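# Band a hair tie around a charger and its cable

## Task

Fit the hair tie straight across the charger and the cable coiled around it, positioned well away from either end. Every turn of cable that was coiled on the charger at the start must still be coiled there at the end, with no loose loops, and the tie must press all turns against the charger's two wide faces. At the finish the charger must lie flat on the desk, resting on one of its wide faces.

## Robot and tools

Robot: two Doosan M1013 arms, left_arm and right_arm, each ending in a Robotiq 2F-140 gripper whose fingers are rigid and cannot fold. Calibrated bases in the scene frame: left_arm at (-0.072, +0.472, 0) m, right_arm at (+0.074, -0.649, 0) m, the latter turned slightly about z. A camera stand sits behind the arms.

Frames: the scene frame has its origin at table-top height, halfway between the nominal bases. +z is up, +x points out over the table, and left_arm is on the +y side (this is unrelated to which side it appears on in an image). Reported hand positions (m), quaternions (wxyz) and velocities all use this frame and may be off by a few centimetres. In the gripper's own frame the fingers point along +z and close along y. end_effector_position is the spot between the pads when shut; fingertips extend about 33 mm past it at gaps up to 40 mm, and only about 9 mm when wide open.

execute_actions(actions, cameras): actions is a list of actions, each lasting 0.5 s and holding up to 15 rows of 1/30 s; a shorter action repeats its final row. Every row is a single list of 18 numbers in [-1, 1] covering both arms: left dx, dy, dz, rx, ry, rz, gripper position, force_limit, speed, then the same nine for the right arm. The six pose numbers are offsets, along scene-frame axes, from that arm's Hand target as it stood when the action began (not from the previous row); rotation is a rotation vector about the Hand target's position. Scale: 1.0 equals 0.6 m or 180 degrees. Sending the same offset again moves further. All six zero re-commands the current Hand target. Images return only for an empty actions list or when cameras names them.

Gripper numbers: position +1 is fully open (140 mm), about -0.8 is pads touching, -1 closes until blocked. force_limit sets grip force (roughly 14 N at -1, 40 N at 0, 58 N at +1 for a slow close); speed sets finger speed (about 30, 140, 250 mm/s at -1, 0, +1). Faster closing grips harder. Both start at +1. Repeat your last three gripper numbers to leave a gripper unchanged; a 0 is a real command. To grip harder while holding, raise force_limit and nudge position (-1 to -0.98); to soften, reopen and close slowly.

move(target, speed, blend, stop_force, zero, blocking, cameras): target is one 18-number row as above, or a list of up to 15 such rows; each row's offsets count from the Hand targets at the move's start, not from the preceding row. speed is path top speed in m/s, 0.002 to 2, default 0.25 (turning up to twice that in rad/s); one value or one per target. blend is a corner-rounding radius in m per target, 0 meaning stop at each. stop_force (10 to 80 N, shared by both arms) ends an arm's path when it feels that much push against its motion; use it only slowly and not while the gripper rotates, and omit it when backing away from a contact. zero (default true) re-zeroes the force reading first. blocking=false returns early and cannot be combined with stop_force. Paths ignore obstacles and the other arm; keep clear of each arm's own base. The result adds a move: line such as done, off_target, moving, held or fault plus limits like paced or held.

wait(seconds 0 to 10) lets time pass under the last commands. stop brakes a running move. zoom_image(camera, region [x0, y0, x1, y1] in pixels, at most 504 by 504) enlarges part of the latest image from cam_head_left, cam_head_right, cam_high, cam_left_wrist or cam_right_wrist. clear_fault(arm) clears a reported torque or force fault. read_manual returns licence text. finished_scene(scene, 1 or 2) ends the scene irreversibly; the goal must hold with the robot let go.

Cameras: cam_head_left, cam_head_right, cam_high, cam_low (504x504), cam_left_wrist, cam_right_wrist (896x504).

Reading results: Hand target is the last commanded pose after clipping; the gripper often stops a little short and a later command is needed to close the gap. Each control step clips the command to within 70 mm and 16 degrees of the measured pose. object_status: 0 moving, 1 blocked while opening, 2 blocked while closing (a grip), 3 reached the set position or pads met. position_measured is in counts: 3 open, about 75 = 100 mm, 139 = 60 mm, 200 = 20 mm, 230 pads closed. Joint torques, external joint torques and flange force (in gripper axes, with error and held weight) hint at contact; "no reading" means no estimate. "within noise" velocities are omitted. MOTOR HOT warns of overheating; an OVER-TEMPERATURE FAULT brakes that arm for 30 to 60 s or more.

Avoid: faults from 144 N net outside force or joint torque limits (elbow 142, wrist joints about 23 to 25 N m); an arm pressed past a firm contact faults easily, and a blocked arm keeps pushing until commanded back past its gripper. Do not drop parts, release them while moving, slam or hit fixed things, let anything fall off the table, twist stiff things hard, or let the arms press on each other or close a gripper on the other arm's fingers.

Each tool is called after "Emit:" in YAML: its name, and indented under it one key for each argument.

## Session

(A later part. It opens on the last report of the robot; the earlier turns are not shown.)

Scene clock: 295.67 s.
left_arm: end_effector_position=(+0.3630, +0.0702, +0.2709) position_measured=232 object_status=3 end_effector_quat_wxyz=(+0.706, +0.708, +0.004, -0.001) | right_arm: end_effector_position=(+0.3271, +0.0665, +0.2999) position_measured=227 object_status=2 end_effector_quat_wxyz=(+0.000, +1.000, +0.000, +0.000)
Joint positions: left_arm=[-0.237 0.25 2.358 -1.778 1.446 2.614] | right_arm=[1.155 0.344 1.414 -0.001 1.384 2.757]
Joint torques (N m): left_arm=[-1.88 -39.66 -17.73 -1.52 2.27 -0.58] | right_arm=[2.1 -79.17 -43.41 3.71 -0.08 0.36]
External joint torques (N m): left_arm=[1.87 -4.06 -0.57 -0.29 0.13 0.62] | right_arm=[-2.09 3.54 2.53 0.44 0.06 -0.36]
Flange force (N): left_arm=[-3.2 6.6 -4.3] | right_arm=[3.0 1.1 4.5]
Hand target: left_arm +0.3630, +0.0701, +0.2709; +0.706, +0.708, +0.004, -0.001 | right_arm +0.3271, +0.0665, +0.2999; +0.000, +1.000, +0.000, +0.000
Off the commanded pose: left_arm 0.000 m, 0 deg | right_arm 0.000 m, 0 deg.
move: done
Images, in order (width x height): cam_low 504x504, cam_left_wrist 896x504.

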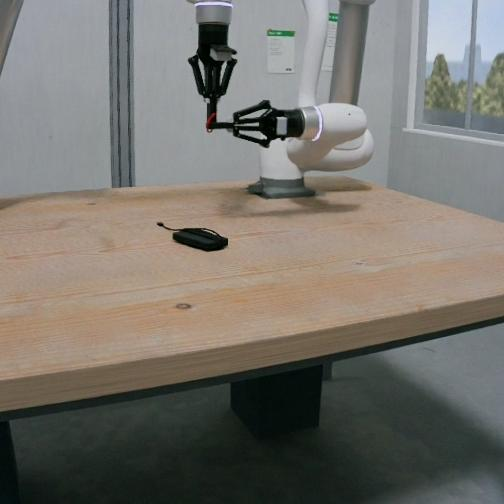

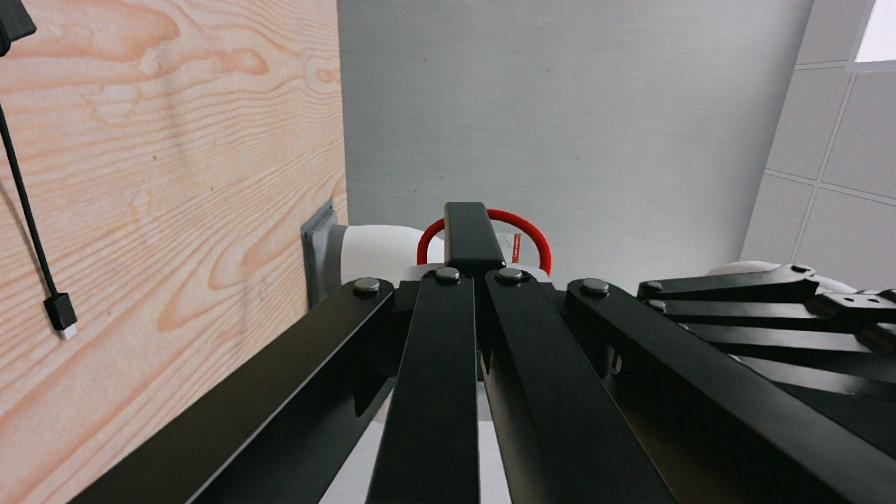

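Emit:
move:
  target: [0,0,0,0,0,0,-0.5,0.2,-1, 0,0,0,0,0,0,-1,-0.5,-0.5]
  cameras: ["cam_left_wrist","cam_right_wrist"]

Emit:
zoom_image:
  camera: "cam_left_wrist"
  region: [360, 140, 620, 320]

Scene clock: 301.93 s.
left_arm: end_effector_position=(+0.3630, +0.0701, +0.2709) position_measured=192 object_status=0 end_effector_quat_wxyz=(+0.706, +0.708, +0.004, -0.001) | right_arm: end_effector_position=(+0.3271, +0.0665, +0.2999) position_measured=227 object_status=2 end_effector_quat_wxyz=(+0.000, +1.000, +0.000, +0.000)
Joint positions: left_arm=[-0.237 0.25 2.358 -1.778 1.446 2.614] | right_arm=[1.155 0.344 1.414 -0.001 1.384 2.757]
Joint torques (N m): left_arm=[-1.58 -39.35 -17.76 -1.52 2.21 -0.65] | right_arm=[1.96 -79.27 -43.49 3.77 -0.11 0.37]
External joint torques (N m): left_arm=[1.58 -4.57 -0.78 -0.3 0.19 0.69] | right_arm=[-2 4.03 2.68 0.37 0.09 -0.37]
Flange force (N): left_arm=[-3.7 7.5 -3.7] | right_arm=[3.1 0.6 4.8]
Hand target: left_arm +0.3630, +0.0701, +0.2709; +0.706, +0.708, +0.004, -0.001 | right_arm +0.3271, +0.0665, +0.2999; +0.000, +1.000, +0.000, +0.000
Off the commanded pose: left_arm 0.000 m, 0 deg | right_arm 0.000 m, 0 deg.
move: done
Images, in order (width x height): cam_left_wrist 896x504, cam_right_wrist 896x504.

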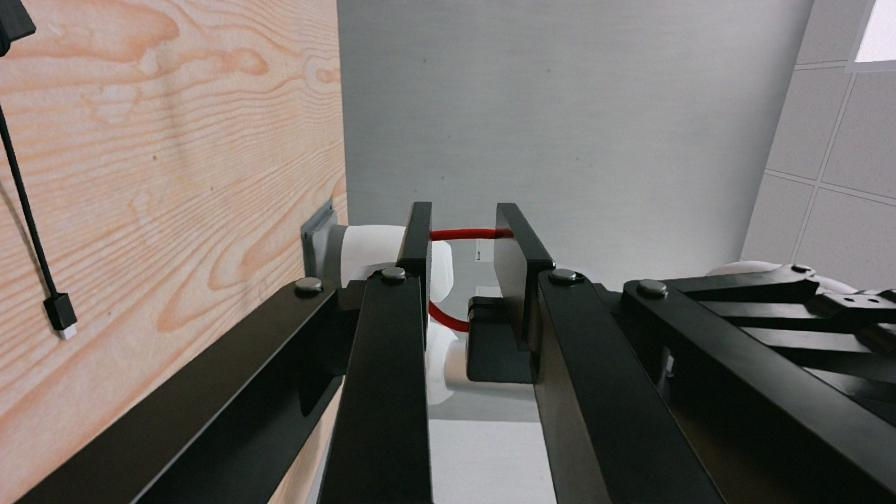

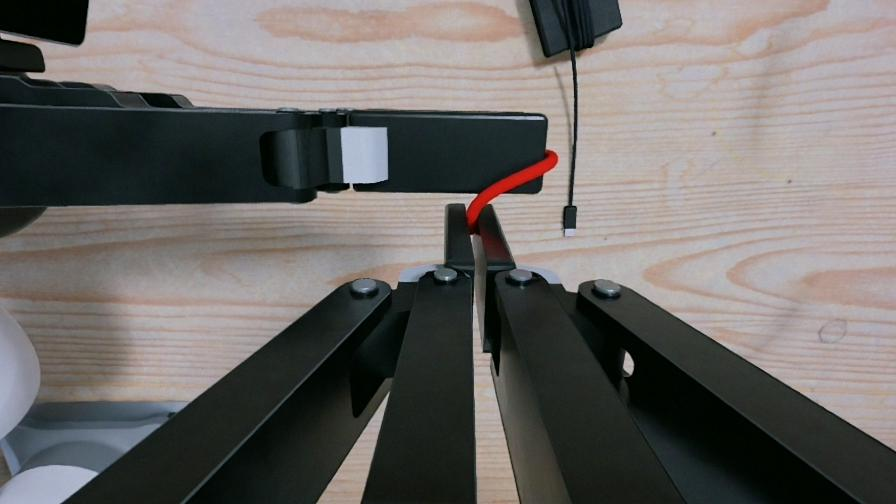

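Scaled by 1.938.

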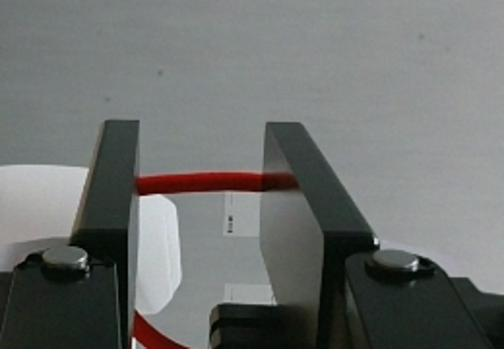

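Emit:
move:
  target: [0,0,0,0,0,0,-0.9,0.2,-1, 0,0,0,0,0,0,-1,-0.5,-0.5]
  cameras: ["cam_left_wrist","cam_right_wrist"]

Emit:
zoom_image:
  camera: "cam_right_wrist"
  region: [380, 60, 640, 320]

Scene clock: 321.17 s.
left_arm: end_effector_position=(+0.3630, +0.0701, +0.2709) position_measured=232 object_status=0 end_effector_quat_wxyz=(+0.706, +0.708, +0.004, -0.001) | right_arm: end_effector_position=(+0.3271, +0.0665, +0.2999) position_measured=227 object_status=2 end_effector_quat_wxyz=(+0.000, +1.000, +0.000, +0.000)
Joint positions: left_arm=[-0.237 0.25 2.358 -1.778 1.446 2.614] | right_arm=[1.155 0.344 1.414 -0.001 1.384 2.757]
Joint torques (N m): left_arm=[-1.51 -39.53 -17.65 -1.52 2.25 -0.65] | right_arm=[1.87 -79.17 -43.32 3.65 -0.09 0.37]
External joint torques (N m): left_arm=[1.38 -4.2 -0.58 -0.28 0.15 0.69] | right_arm=[-1.62 3.31 2.33 0.52 0.07 -0.37]
Flange force (N): left_arm=[-3.7 6.7 -3.2] | right_arm=[2.5 0.8 4.2]
Hand target: left_arm +0.3630, +0.0701, +0.2709; +0.706, +0.708, +0.004, -0.001 | right_arm +0.3271, +0.0665, +0.2999; +0.000, +1.000, +0.000, +0.000
Off the commanded pose: left_arm 0.000 m, 0 deg | right_arm 0.000 m, 0 deg.
move: done
Images, in order (width x height): cam_left_wrist 896x504, cam_right_wrist 896x504.

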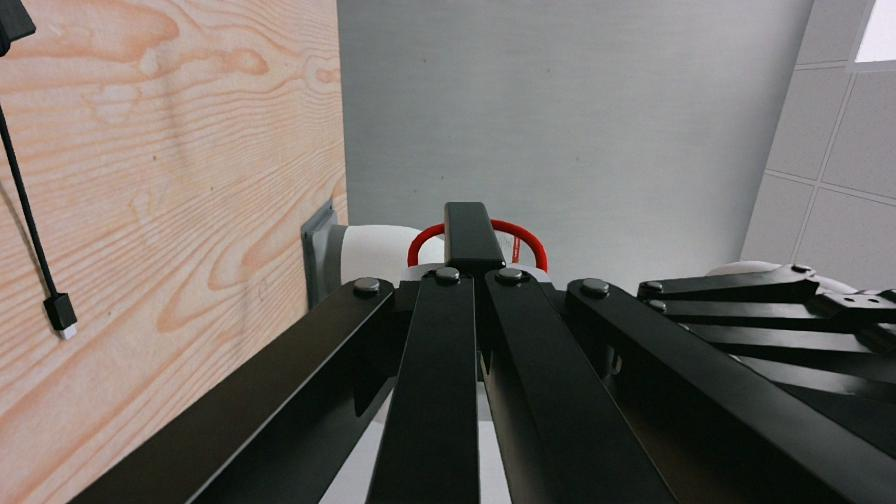

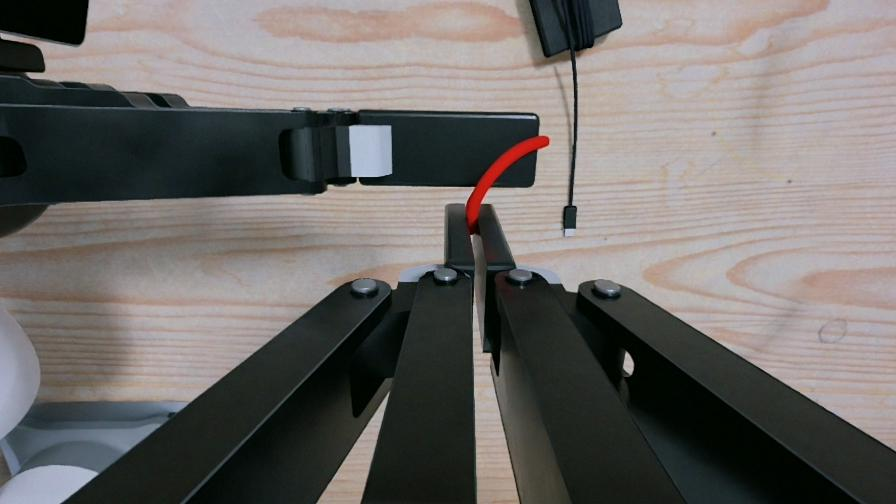

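Scaled by 1.938.

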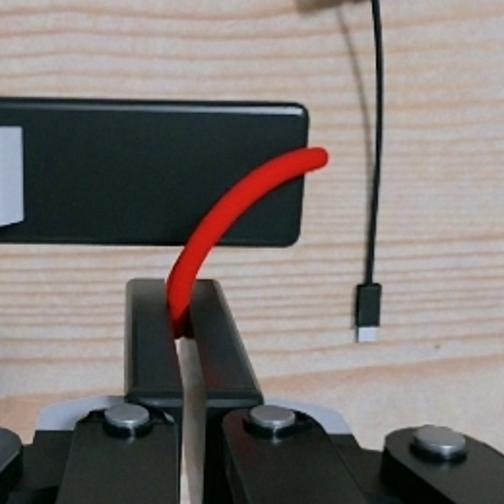

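Emit:
move:
  target: [0,0.098,0,0,0,0,-0.9,0.2,-1, 0,0,0,0,0,0,-1,-0.5,-0.5]
  cameras: ["cam_left_wrist","cam_right_wrist"]

Emit:
zoom_image:
  camera: "cam_right_wrist"
  region: [380, 60, 640, 320]

Emit:
zoom_image:
  camera: "cam_left_wrist"
  region: [380, 140, 580, 340]

Scene clock: 334.07 s.
left_arm: end_effector_position=(+0.3630, +0.1289, +0.2710) position_measured=232 object_status=3 end_effector_quat_wxyz=(+0.706, +0.708, +0.004, -0.001) | right_arm: end_effector_position=(+0.3271, +0.0665, +0.2999) position_measured=227 object_status=2 end_effector_quat_wxyz=(+0.000, +1.000, +0.000, +0.000)
Joint positions: left_arm=[-0.104 0.243 2.367 -1.662 1.513 2.607] | right_arm=[1.155 0.344 1.414 -0.001 1.384 2.757]
Joint torques (N m): left_arm=[-0.14 -38.57 -16.95 -1.52 2.19 -0.68] | right_arm=[2.16 -79.11 -43.34 3.66 -0.05 0.34]
External joint torques (N m): left_arm=[0.2 -4.1 -0.82 -0.06 0.2 0.72] | right_arm=[-2.15 3.45 2.46 0.49 0.03 -0.34]
Flange force (N): left_arm=[-3.8 6.7 -0.6] | right_arm=[3.1 1.1 4.4]
Hand target: left_arm +0.3630, +0.1289, +0.2709; +0.706, +0.708, +0.004, -0.001 | right_arm +0.3271, +0.0665, +0.2999; +0.000, +1.000, +0.000, +0.000
Off the commanded pose: left_arm 0.000 m, 0 deg | right_arm 0.000 m, 0 deg.
move: done
Images, in order (width x height): cam_left_wrist 896x504, cam_right_wrist 896x504.

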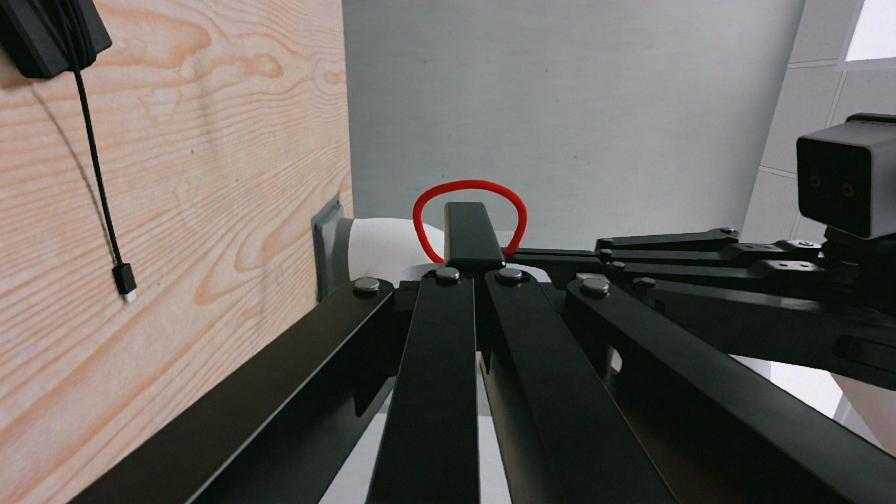

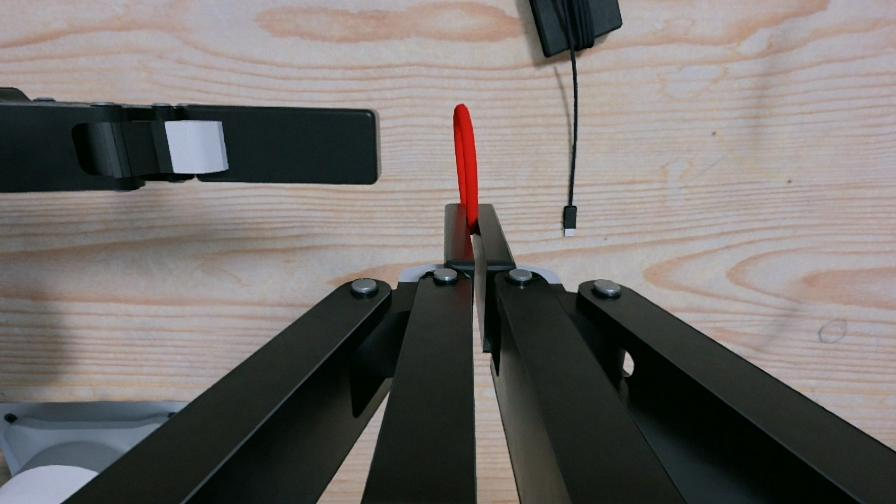

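Scaled by 1.938.

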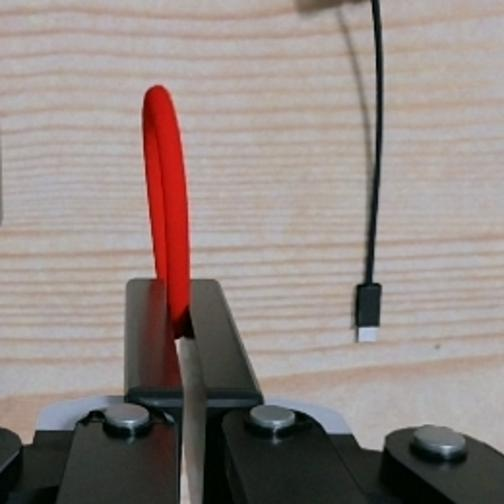

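Scaled by 2.520.

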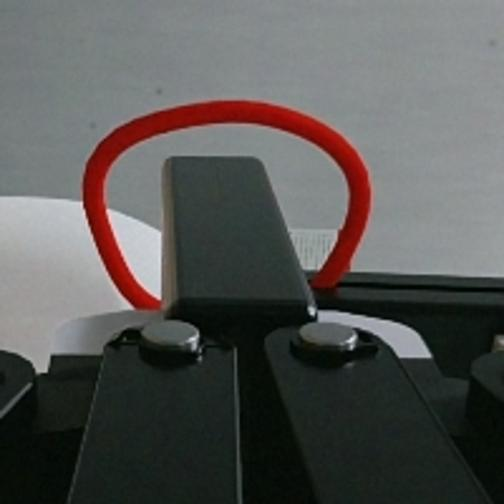

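Emit:
move:
  target:
    - [-0.0083,0,0,0,0,0,-0.9,0.2,-1, 0,0,0,0,0,0,-1,-0.5,-0.5]
    - [-0.0083,-0.1,0,0,0,0,-0.9,0.2,-1, 0,0,0,0,0,0,-1,-0.5,-0.5]
  speed: 0.08
  cameras: ["cam_left_wrist","cam_right_wrist"]

Emit:
zoom_image:
  camera: "cam_right_wrist"
  region: [380, 60, 640, 320]

Scene clock: 346.53 s.
left_arm: end_effector_position=(+0.3580, +0.0690, +0.2709) position_measured=232 object_status=3 end_effector_quat_wxyz=(+0.706, +0.708, +0.004, -0.001) | right_arm: end_effector_position=(+0.3271, +0.0665, +0.2999) position_measured=227 object_status=2 end_effector_quat_wxyz=(+0.000, +1.000, +0.000, +0.000)
Joint positions: left_arm=[-0.242 0.244 2.366 -1.783 1.444 2.617] | right_arm=[1.155 0.344 1.414 -0.001 1.384 2.757]
Joint torques (N m): left_arm=[-2.1 -38.87 -17.58 -1.48 2.33 -0.64] | right_arm=[1.84 -79.16 -43.38 3.68 -0.03 0.36]
External joint torques (N m): left_arm=[2.08 -4.36 -0.78 -0.34 0.07 0.68] | right_arm=[-1.76 3.12 2.3 0.49 0.01 -0.36]
Flange force (N): left_arm=[-3.2 7.2 -4.6] | right_arm=[2.6 1.1 4.2]
Hand target: left_arm +0.3580, +0.0689, +0.2709; +0.706, +0.708, +0.004, -0.001 | right_arm +0.3271, +0.0665, +0.2999; +0.000, +1.000, +0.000, +0.000
Off the commanded pose: left_arm 0.000 m, 0 deg | right_arm 0.000 m, 0 deg.
move: done
Images, in order (width x height): cam_left_wrist 896x504, cam_right_wrist 896x504.

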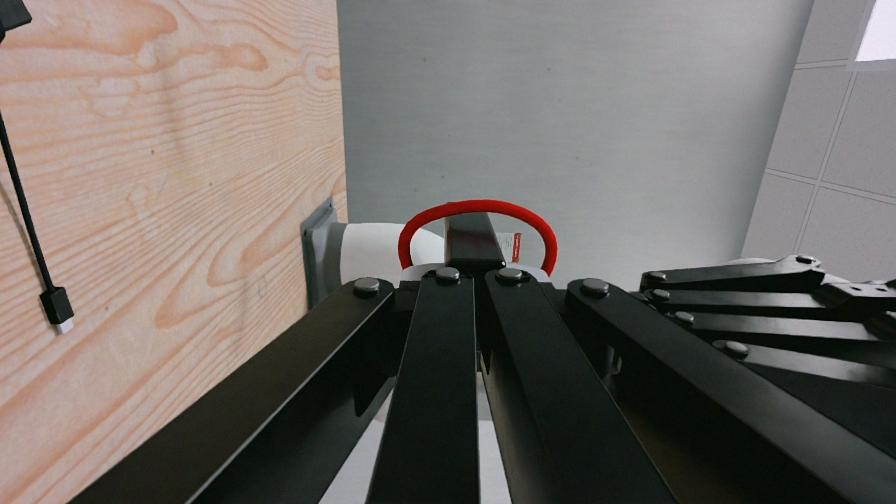

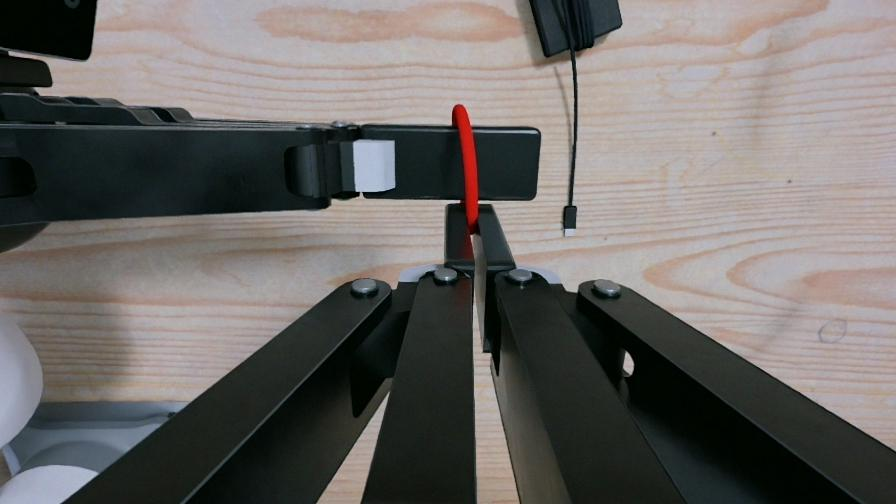

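Scaled by 1.938.

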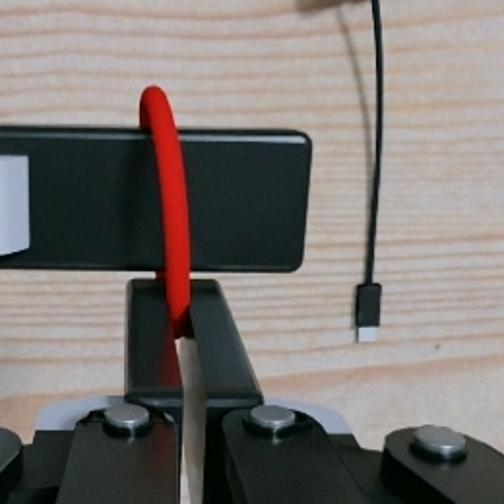

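Great. Open, release.

Emit:
move:
  target: [0,0,0,0,0,0,-0.5,0.2,-1, 0,0,0,0,0,0,-1,-0.5,-0.5]
  cameras: ["cam_left_wrist","cam_right_wrist"]

Scene clock: 351.37 s.
left_arm: end_effector_position=(+0.3580, +0.0689, +0.2709) position_measured=192 object_status=0 end_effector_quat_wxyz=(+0.706, +0.708, +0.004, -0.001) | right_arm: end_effector_position=(+0.3271, +0.0665, +0.2999) position_measured=227 object_status=2 end_effector_quat_wxyz=(+0.000, +1.000, +0.000, +0.000)
Joint positions: left_arm=[-0.243 0.244 2.366 -1.783 1.444 2.617] | right_arm=[1.155 0.344 1.414 -0.001 1.384 2.757]
Joint torques (N m): left_arm=[-1.09 -38.78 -17.76 -1.6 1.94 -0.56] | right_arm=[2.14 -79.9 -43.5 3.86 0.05 0.33]
External joint torques (N m): left_arm=[0.99 -4.4 -0.46 -0.21 0.47 0.61] | right_arm=[-2.25 5.19 2.85 0.28 -0.07 -0.33]
Flange force (N): left_arm=[-4.2 7.1 -3.0] | right_arm=[3.8 -0.6 5.7]
Hand target: left_arm +0.3580, +0.0689, +0.2709; +0.706, +0.708, +0.004, -0.001 | right_arm +0.3271, +0.0665, +0.2999; +0.000, +1.000, +0.000, +0.000
Off the commanded pose: left_arm 0.000 m, 0 deg | right_arm 0.000 m, 0 deg.
move: done
Images, in order (width x height): cam_left_wrist 896x504, cam_right_wrist 896x504.

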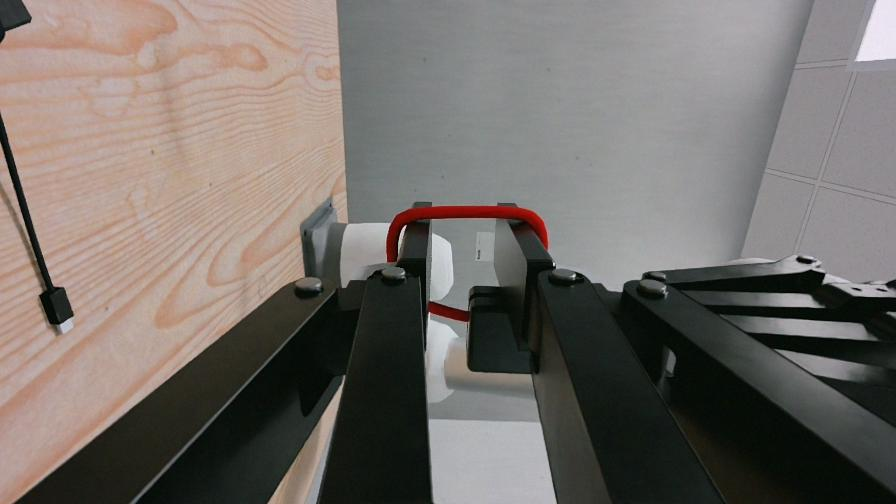

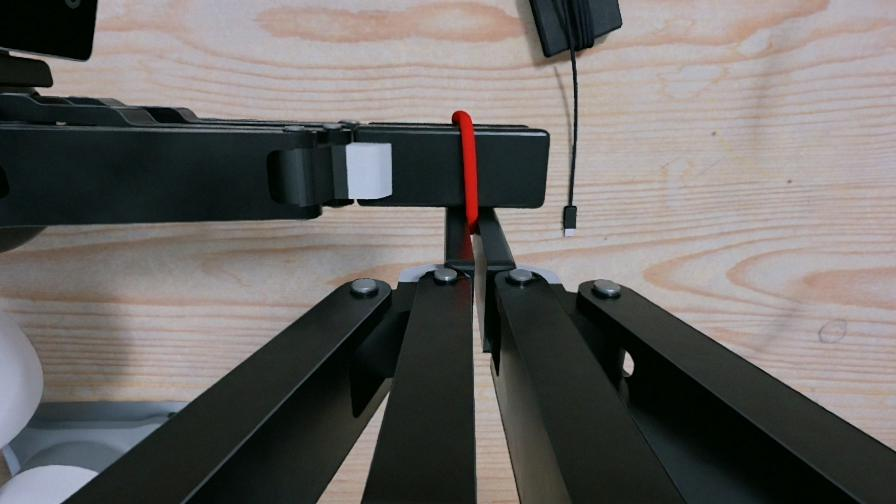

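Emit:
move:
  target:
    - [0,0,0,0,0,0,-0.5,0.2,-1, 0,0,0,0,0,0,-0.65,-0.5,-1]
    - [0,0,0,0,0,0,-0.5,0.2,-1, 0,0,0.17,0,0,0,-0.65,-0.5,-1]
    - [0,0.18,0,0,0,0,-0.5,0.2,-1, 0.13,-0.14,0.17,0,0,0,-0.65,-0.5,-1]
  speed: 0.15
  cameras: ["cam_left_wrist","cam_right_wrist"]

Scene clock: 361.53 s.
left_arm: end_effector_position=(+0.3580, +0.1769, +0.2709) position_measured=192 object_status=3 end_effector_quat_wxyz=(+0.706, +0.708, +0.004, -0.001) | right_arm: end_effector_position=(+0.4050, -0.0175, +0.4019) position_measured=211 object_status=3 end_effector_quat_wxyz=(+0.000, +1.000, +0.000, +0.000)
Joint positions: left_arm=[0.007 0.239 2.374 -1.567 1.569 2.607] | right_arm=[1.01 0.25 1.354 -0.001 1.538 2.611]
Joint torques (N m): left_arm=[-0.81 -37.74 -16.65 -0.84 2.31 -0.63] | right_arm=[-0.08 -70.6 -44.11 3.87 -0.04 0.28]
External joint torques (N m): left_arm=[0.76 -4.02 -0.77 -0.55 0.08 0.67] | right_arm=[0.2 3.43 2.52 0.36 0.02 -0.28]
Flange force (N): left_arm=[-3.8 6.7 -0.5] | right_arm=[0.3 -0.3 4.5]
Hand target: left_arm +0.3580, +0.1769, +0.2709; +0.706, +0.708, +0.004, -0.001 | right_arm +0.4051, -0.0175, +0.4019; +0.000, +1.000, +0.000, +0.000
Off the commanded pose: left_arm 0.000 m, 0 deg | right_arm 0.000 m, 0 deg.
move: done
Images, in order (width x height): cam_left_wrist 896x504, cam_right_wrist 896x504.

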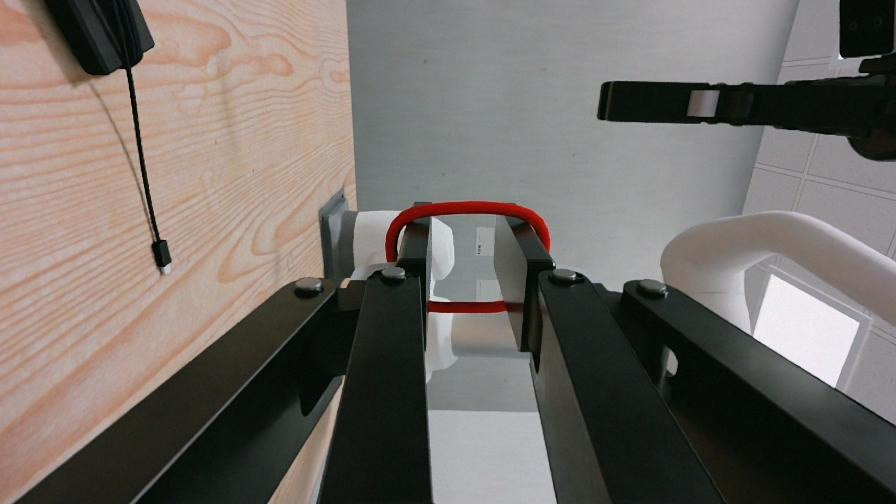

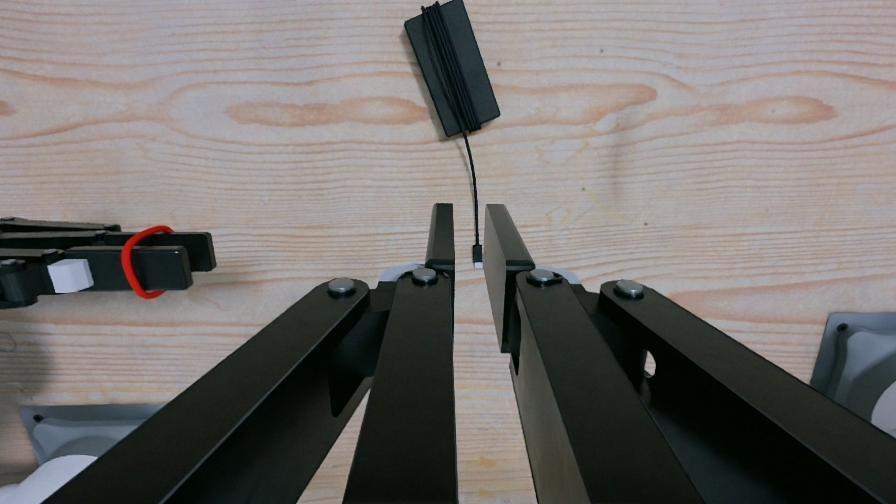

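Emit:
move:
  target: [0,0.03,0,0,-0.5,0,-0.5,0.2,-1, 0.08,-0.019,-0.37,0,0,0.1,0.2,-0.5,0]
  cameras: ["cam_left_wrist","cam_right_wrist"]

Scene clock: 386.43 s.
left_arm: end_effector_position=(+0.3580, +0.1949, +0.2709) position_measured=192 object_status=3 end_effector_quat_wxyz=(+0.502, +0.501, -0.496, +0.500) | right_arm: end_effector_position=(+0.4531, -0.0289, +0.1800) position_measured=104 object_status=3 end_effector_quat_wxyz=(+0.000, +0.988, +0.156, +0.000)
Joint positions: left_arm=[0.049 0.248 2.371 -1.533 1.598 4.183] | right_arm=[0.945 0.351 1.629 -0.001 1.162 2.233]
Joint torques (N m): left_arm=[-1.71 -38.06 -16.39 -1.02 2.27 -0.64] | right_arm=[1.61 -77.17 -40.44 3.41 -0.09 0.33]
External joint torques (N m): left_arm=[1.65 -4.3 -0.72 -0.28 0.13 0.64] | right_arm=[-1.45 3.42 2.21 0.49 0.05 -0.33]
Flange force (N): left_arm=[7.4 4.3 -2.9] | right_arm=[1.9 1.6 4.4]
Hand target: left_arm +0.3580, +0.1949, +0.2709; +0.502, +0.501, -0.496, +0.500 | right_arm +0.4531, -0.0289, +0.1799; +0.000, +0.988, +0.156, +0.000
Off the commanded pose: left_arm 0.000 m, 0 deg | right_arm 0.000 m, 0 deg.
move: done
Images, in order (width x height): cam_left_wrist 896x504, cam_right_wrist 896x504.

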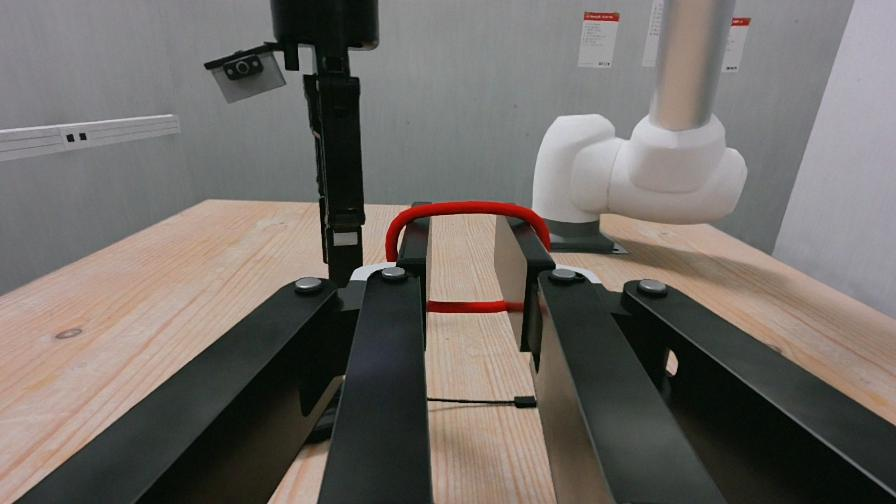

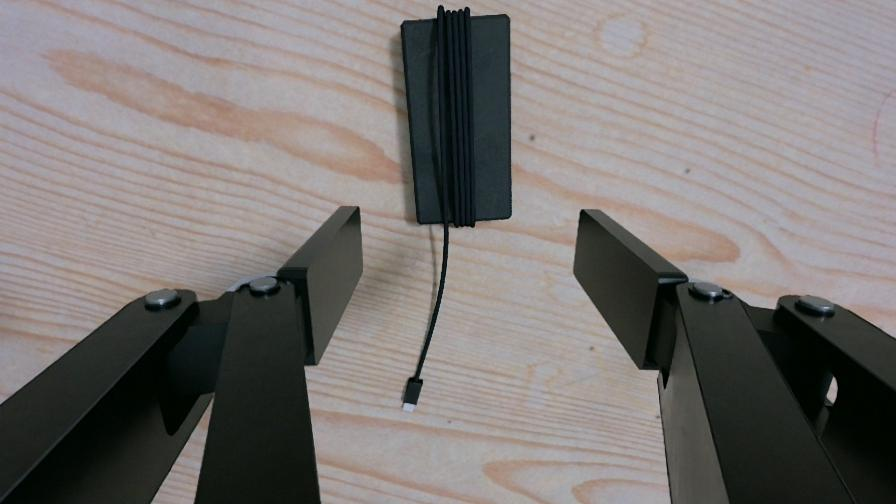

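Emit:
move:
  target: [0,0,0,0,0,0,-0.5,0.2,-1, -0.0107,-0.0108,-0.236,0,0,0.01,0.2,-0.5,0]
  speed: 0.15
  cameras: ["cam_right_wrist"]

Emit:
move:
  target: [0,0,0,0,0,0,-0.5,0.2,-1, 0,0,0,0,0,0,-1,-0.05,-1]
  cameras: ["cam_right_wrist"]

Scene clock: 409.00 s.
left_arm: end_effector_position=(+0.3580, +0.1949, +0.2709) position_measured=192 object_status=3 end_effector_quat_wxyz=(+0.502, +0.501, -0.496, +0.500) | right_arm: end_effector_position=(+0.4467, -0.0354, +0.0384) position_measured=104 object_status=3 end_effector_quat_wxyz=(+0.000, +0.985, +0.172, +0.000)
Joint positions: left_arm=[0.049 0.248 2.371 -1.533 1.598 4.183] | right_arm=[0.947 0.455 1.767 -0.001 0.92 2.204]
Joint torques (N m): left_arm=[-1.56 -37.89 -16.45 -0.97 2.25 -0.72] | right_arm=[1.93 -82.79 -35.35 2.92 -0.3 0.37]
External joint torques (N m): left_arm=[1.49 -4.51 -0.64 -0.33 0.15 0.72] | right_arm=[-1.77 4.08 2.07 0.48 0.26 -0.37]
Flange force (N): left_arm=[7.6 4.7 -2.4] | right_arm=[2.7 1.7 5.0]
Hand target: left_arm +0.3580, +0.1949, +0.2709; +0.502, +0.501, -0.496, +0.500 | right_arm +0.4466, -0.0354, +0.0383; +0.000, +0.985, +0.172, +0.000
Off the commanded pose: left_arm 0.000 m, 0 deg | right_arm 0.000 m, 0 deg.
move: done
Images, in order (width x height): cam_right_wrist 896x504.

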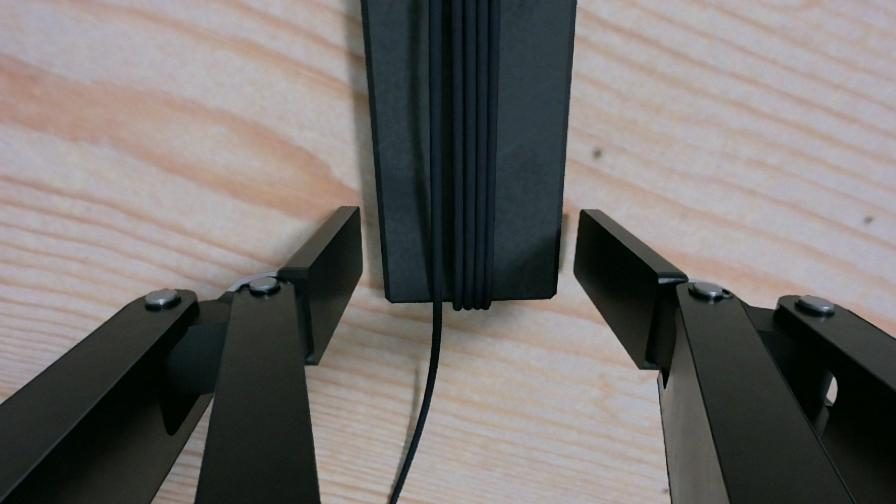

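Scene clock: 409.87 s.
left_arm: end_effector_position=(+0.3580, +0.1949, +0.2709) position_measured=192 object_status=3 end_effector_quat_wxyz=(+0.502, +0.501, -0.496, +0.500) | right_arm: end_effector_position=(+0.4467, -0.0354, +0.0383) position_measured=131 object_status=0 end_effector_quat_wxyz=(+0.000, +0.985, +0.172, +0.000)
Joint positions: left_arm=[0.049 0.248 2.371 -1.533 1.598 4.183] | right_arm=[0.947 0.455 1.767 -0.001 0.92 2.204]
Joint torques (N m): left_arm=[-1.67 -37.81 -16.32 -1.01 2.28 -0.66] | right_arm=[1.74 -81.62 -35.16 2.86 -0.16 0.41]
External joint torques (N m): left_arm=[1.72 -4.61 -0.86 -0.29 0.11 0.66] | right_arm=[-2.19 3.42 1.94 0.51 0.12 -0.41]
Flange force (N): left_arm=[8.0 4.4 -3.0] | right_arm=[2.5 2.6 4.5]
Hand target: left_arm +0.3580, +0.1949, +0.2709; +0.502, +0.501, -0.496, +0.500 | right_arm +0.4466, -0.0354, +0.0383; +0.000, +0.985, +0.172, +0.000
Off the commanded pose: left_arm 0.000 m, 0 deg | right_arm 0.000 m, 0 deg.
move: done
Images, in order (width x height): cam_right_wrist 896x504.

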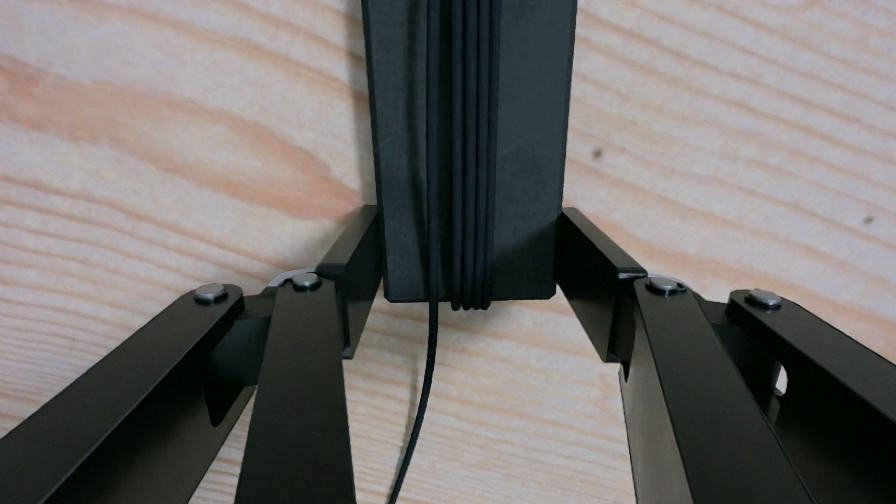

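Emit:
move:
  target:
    - [0,0,0,0,0,0,-0.5,0.2,-1, 0,0,0.2,0,0,0,-1,-0.05,-1]
    - [0,0.04,0,0,0,0,-0.5,0.2,-1, -0.11,-0.19,0.43,0,0,0.39,-1,-0.05,-1]
  blend: 0.03
  cameras: ["cam_right_wrist","cam_left_wrist"]

Scene clock: 423.63 s.
left_arm: end_effector_position=(+0.3580, +0.2189, +0.2709) position_measured=192 object_status=3 end_effector_quat_wxyz=(+0.502, +0.501, -0.496, +0.500) | right_arm: end_effector_position=(+0.3806, -0.1494, +0.2963) position_measured=131 object_status=2 end_effector_quat_wxyz=(+0.000, +0.707, +0.707, +0.000)
Joint positions: left_arm=[0.104 0.252 2.364 -1.486 1.625 4.182] | right_arm=[0.931 0.072 1.756 0 1.313 0.963]
Joint torques (N m): left_arm=[-1.55 -38.48 -16.35 -0.92 2.26 -0.68] | right_arm=[1.74 -52.09 -44.5 3.68 -0.12 0.24]
External joint torques (N m): left_arm=[1.67 -4.29 -0.63 -0.27 0.14 0.68] | right_arm=[-1.85 4.37 4.03 0.49 0.06 -0.24]
Flange force (N): left_arm=[7.2 4.6 -2.7] | right_arm=[-2.0 2.9 7.4]
Hand target: left_arm +0.3580, +0.2189, +0.2709; +0.502, +0.501, -0.496, +0.500 | right_arm +0.3806, -0.1494, +0.2963; +0.000, +0.707, +0.707, +0.000
Off the commanded pose: left_arm 0.000 m, 0 deg | right_arm 0.000 m, 0 deg.
move: done
Images, in order (width x height): cam_left_wrist 896x504, cam_right_wrist 896x504.

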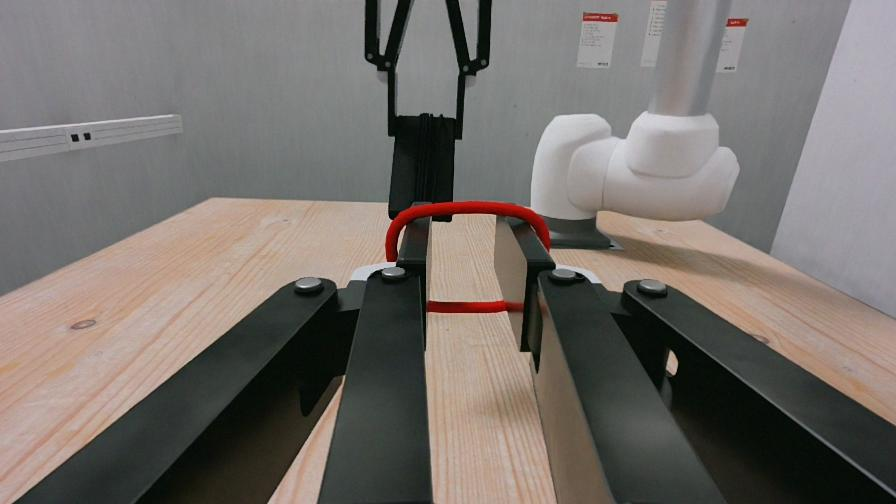

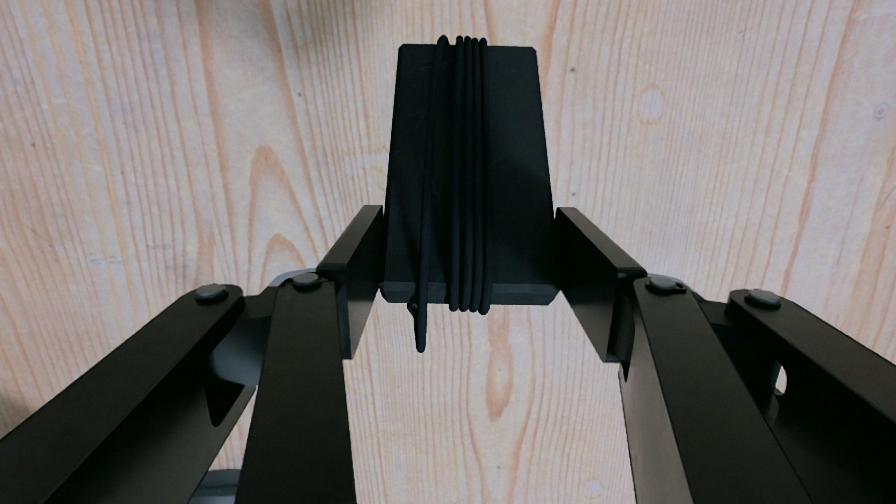

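Emit:
move:
  target:
    - [0,0,0,0,0,0,-0.5,0.2,-1, 0,0,0,0,0,0,-0.98,0.3,-1]
    - [0,0,0,0,0,0,-0.5,0.2,-1, 0,-0.02,0,0.205,0,0,-0.98,0.3,-1]
  cameras: ["cam_right_wrist","cam_left_wrist","cam_high","cam_low"]

Emit:
zoom_image:
  camera: "cam_low"
  region: [60, 40, 360, 240]

Scene clock: 446.40 s.
left_arm: end_effector_position=(+0.3580, +0.2189, +0.2709) position_measured=192 object_status=3 end_effector_quat_wxyz=(+0.502, +0.501, -0.496, +0.500) | right_arm: end_effector_position=(+0.3806, -0.1614, +0.2963) position_measured=134 object_status=2 end_effector_quat_wxyz=(-0.224, +0.671, +0.671, +0.224)
Joint positions: left_arm=[0.104 0.252 2.364 -1.486 1.625 4.182] | right_arm=[0.642 -0.166 2.106 0.656 0.879 0.328]
Joint torques (N m): left_arm=[-1.58 -38.42 -16.26 -0.9 2.27 -0.68] | right_arm=[1.99 -27.32 -45.31 4.34 -0.85 0.15]
External joint torques (N m): left_arm=[1.73 -4.36 -0.82 -0.29 0.13 0.68] | right_arm=[-2.01 3.61 4.42 0.05 0.3 -0.15]
Flange force (N): left_arm=[7.4 4.3 -2.8] | right_arm=[-8.5 3.5 4.1]
Hand target: left_arm +0.3580, +0.2189, +0.2709; +0.502, +0.501, -0.496, +0.500 | right_arm +0.3806, -0.1614, +0.2963; -0.224, +0.671, +0.671, +0.224
Off the commanded pose: left_arm 0.000 m, 0 deg | right_arm 0.000 m, 0 deg.
move: done
Images, in order (width x height): cam_high 504x504, cam_low 504x504, cam_left_wrist 896x504, cam_right_wrist 896x504.

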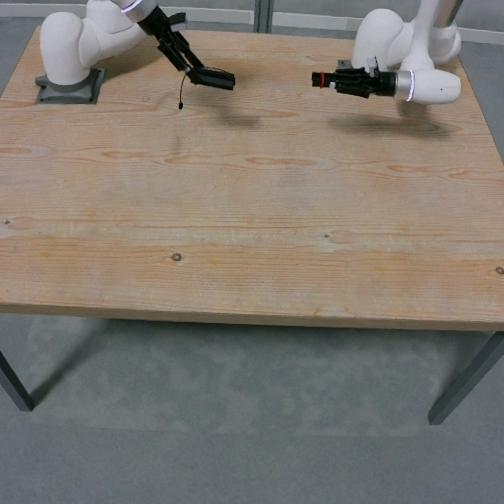

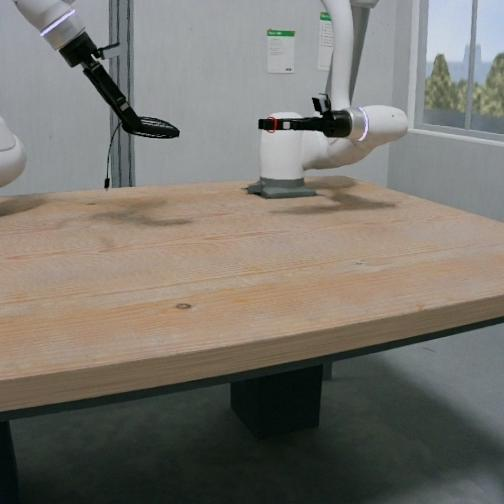

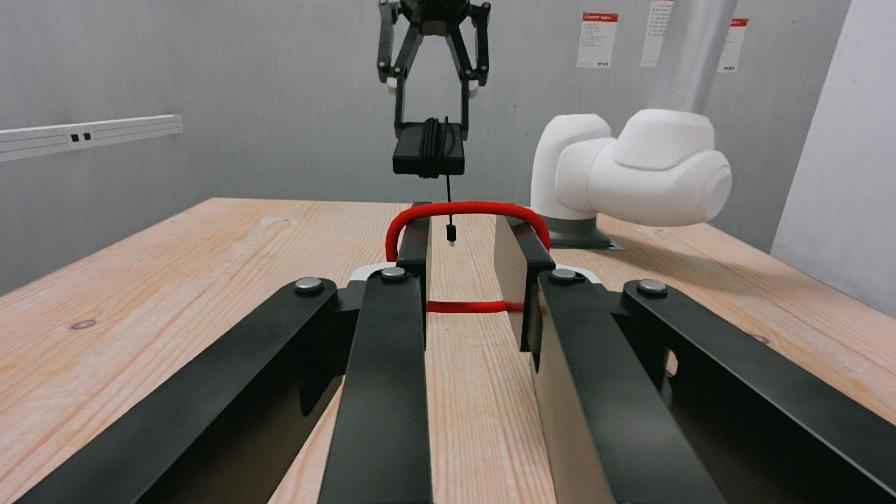

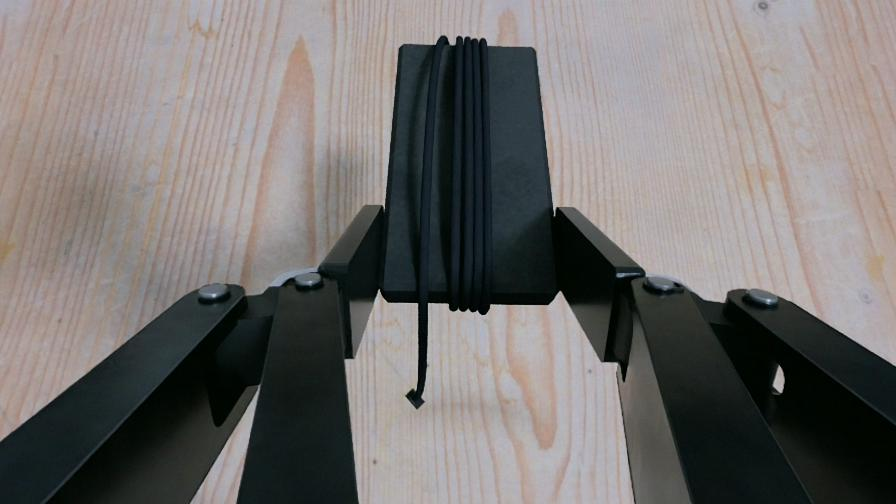

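Scaled by 1.680.

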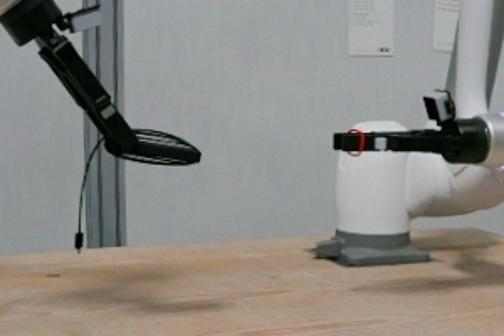

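Emit:
zoom_image:
  camera: "cam_left_wrist"
  region: [370, 90, 490, 190]

Emit:
move:
  target: [0.047,0,0.03,0,0,0,0.12,0.3,-1, 0,0,0,0,0,0,-0.98,0.3,-1]
  cameras: ["cam_left_wrist"]

Emit:
zoom_image:
  camera: "cam_left_wrist"
  region: [340, 100, 580, 340]

Scaled by 4.200.

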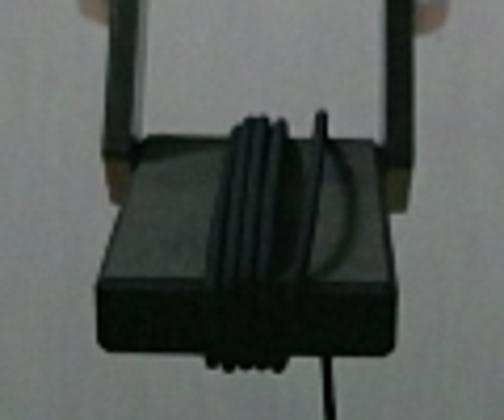

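Scene clock: 465.97 s.
left_arm: end_effector_position=(+0.3862, +0.2189, +0.2889) position_measured=114 object_status=0 end_effector_quat_wxyz=(+0.502, +0.501, -0.496, +0.500) | right_arm: end_effector_position=(+0.3806, -0.1614, +0.2963) position_measured=134 object_status=2 end_effector_quat_wxyz=(-0.224, +0.671, +0.671, +0.224)
Joint positions: left_arm=[0.098 0.251 2.305 -1.494 1.627 4.122] | right_arm=[0.642 -0.166 2.106 0.656 0.879 0.328]
Joint torques (N m): left_arm=[-1.34 -40.51 -18.7 -0.99 2.18 -0.68] | right_arm=[1.8 -27.14 -45.36 4.46 -0.84 0.37]
External joint torques (N m): left_arm=[1.32 -4.41 -0.57 -0.35 0.12 0.68] | right_arm=[-2.14 3.95 4.59 -0.08 0.27 -0.37]
Flange force (N): left_arm=[6.7 4.9 -1.6] | right_arm=[-9.1 4.3 4.5]
Hand target: left_arm +0.3862, +0.2189, +0.2889; +0.502, +0.501, -0.496, +0.500 | right_arm +0.3806, -0.1614, +0.2963; -0.224, +0.671, +0.671, +0.224
Off the commanded pose: left_arm 0.000 m, 0 deg | right_arm 0.000 m, 0 deg.
move: done
Images, in order (width x height): cam_left_wrist 896x504.

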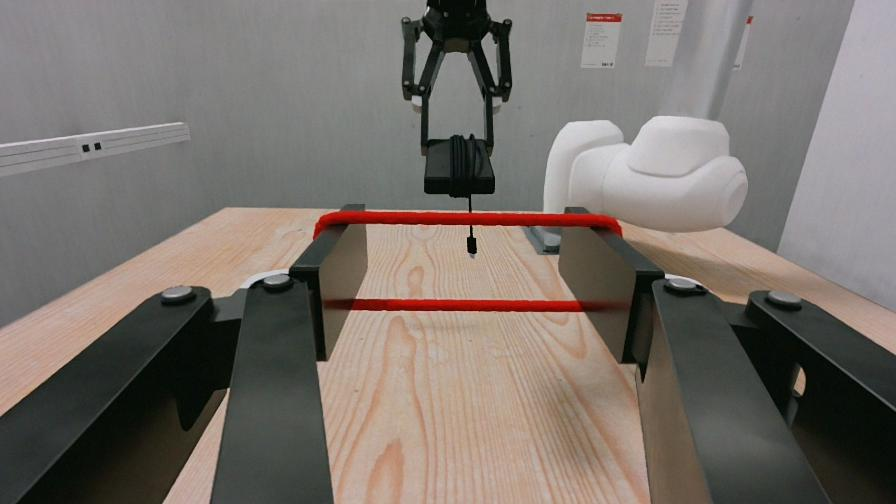

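Scaled by 2.100.

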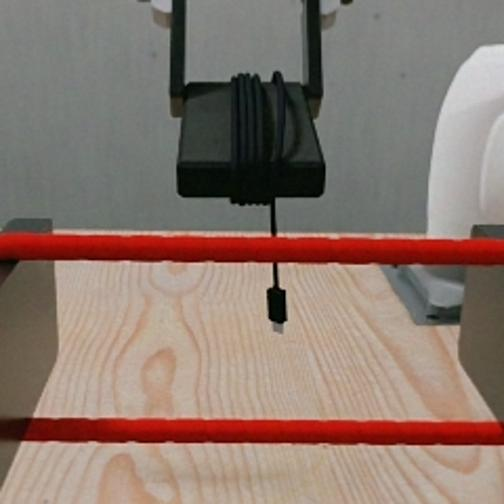

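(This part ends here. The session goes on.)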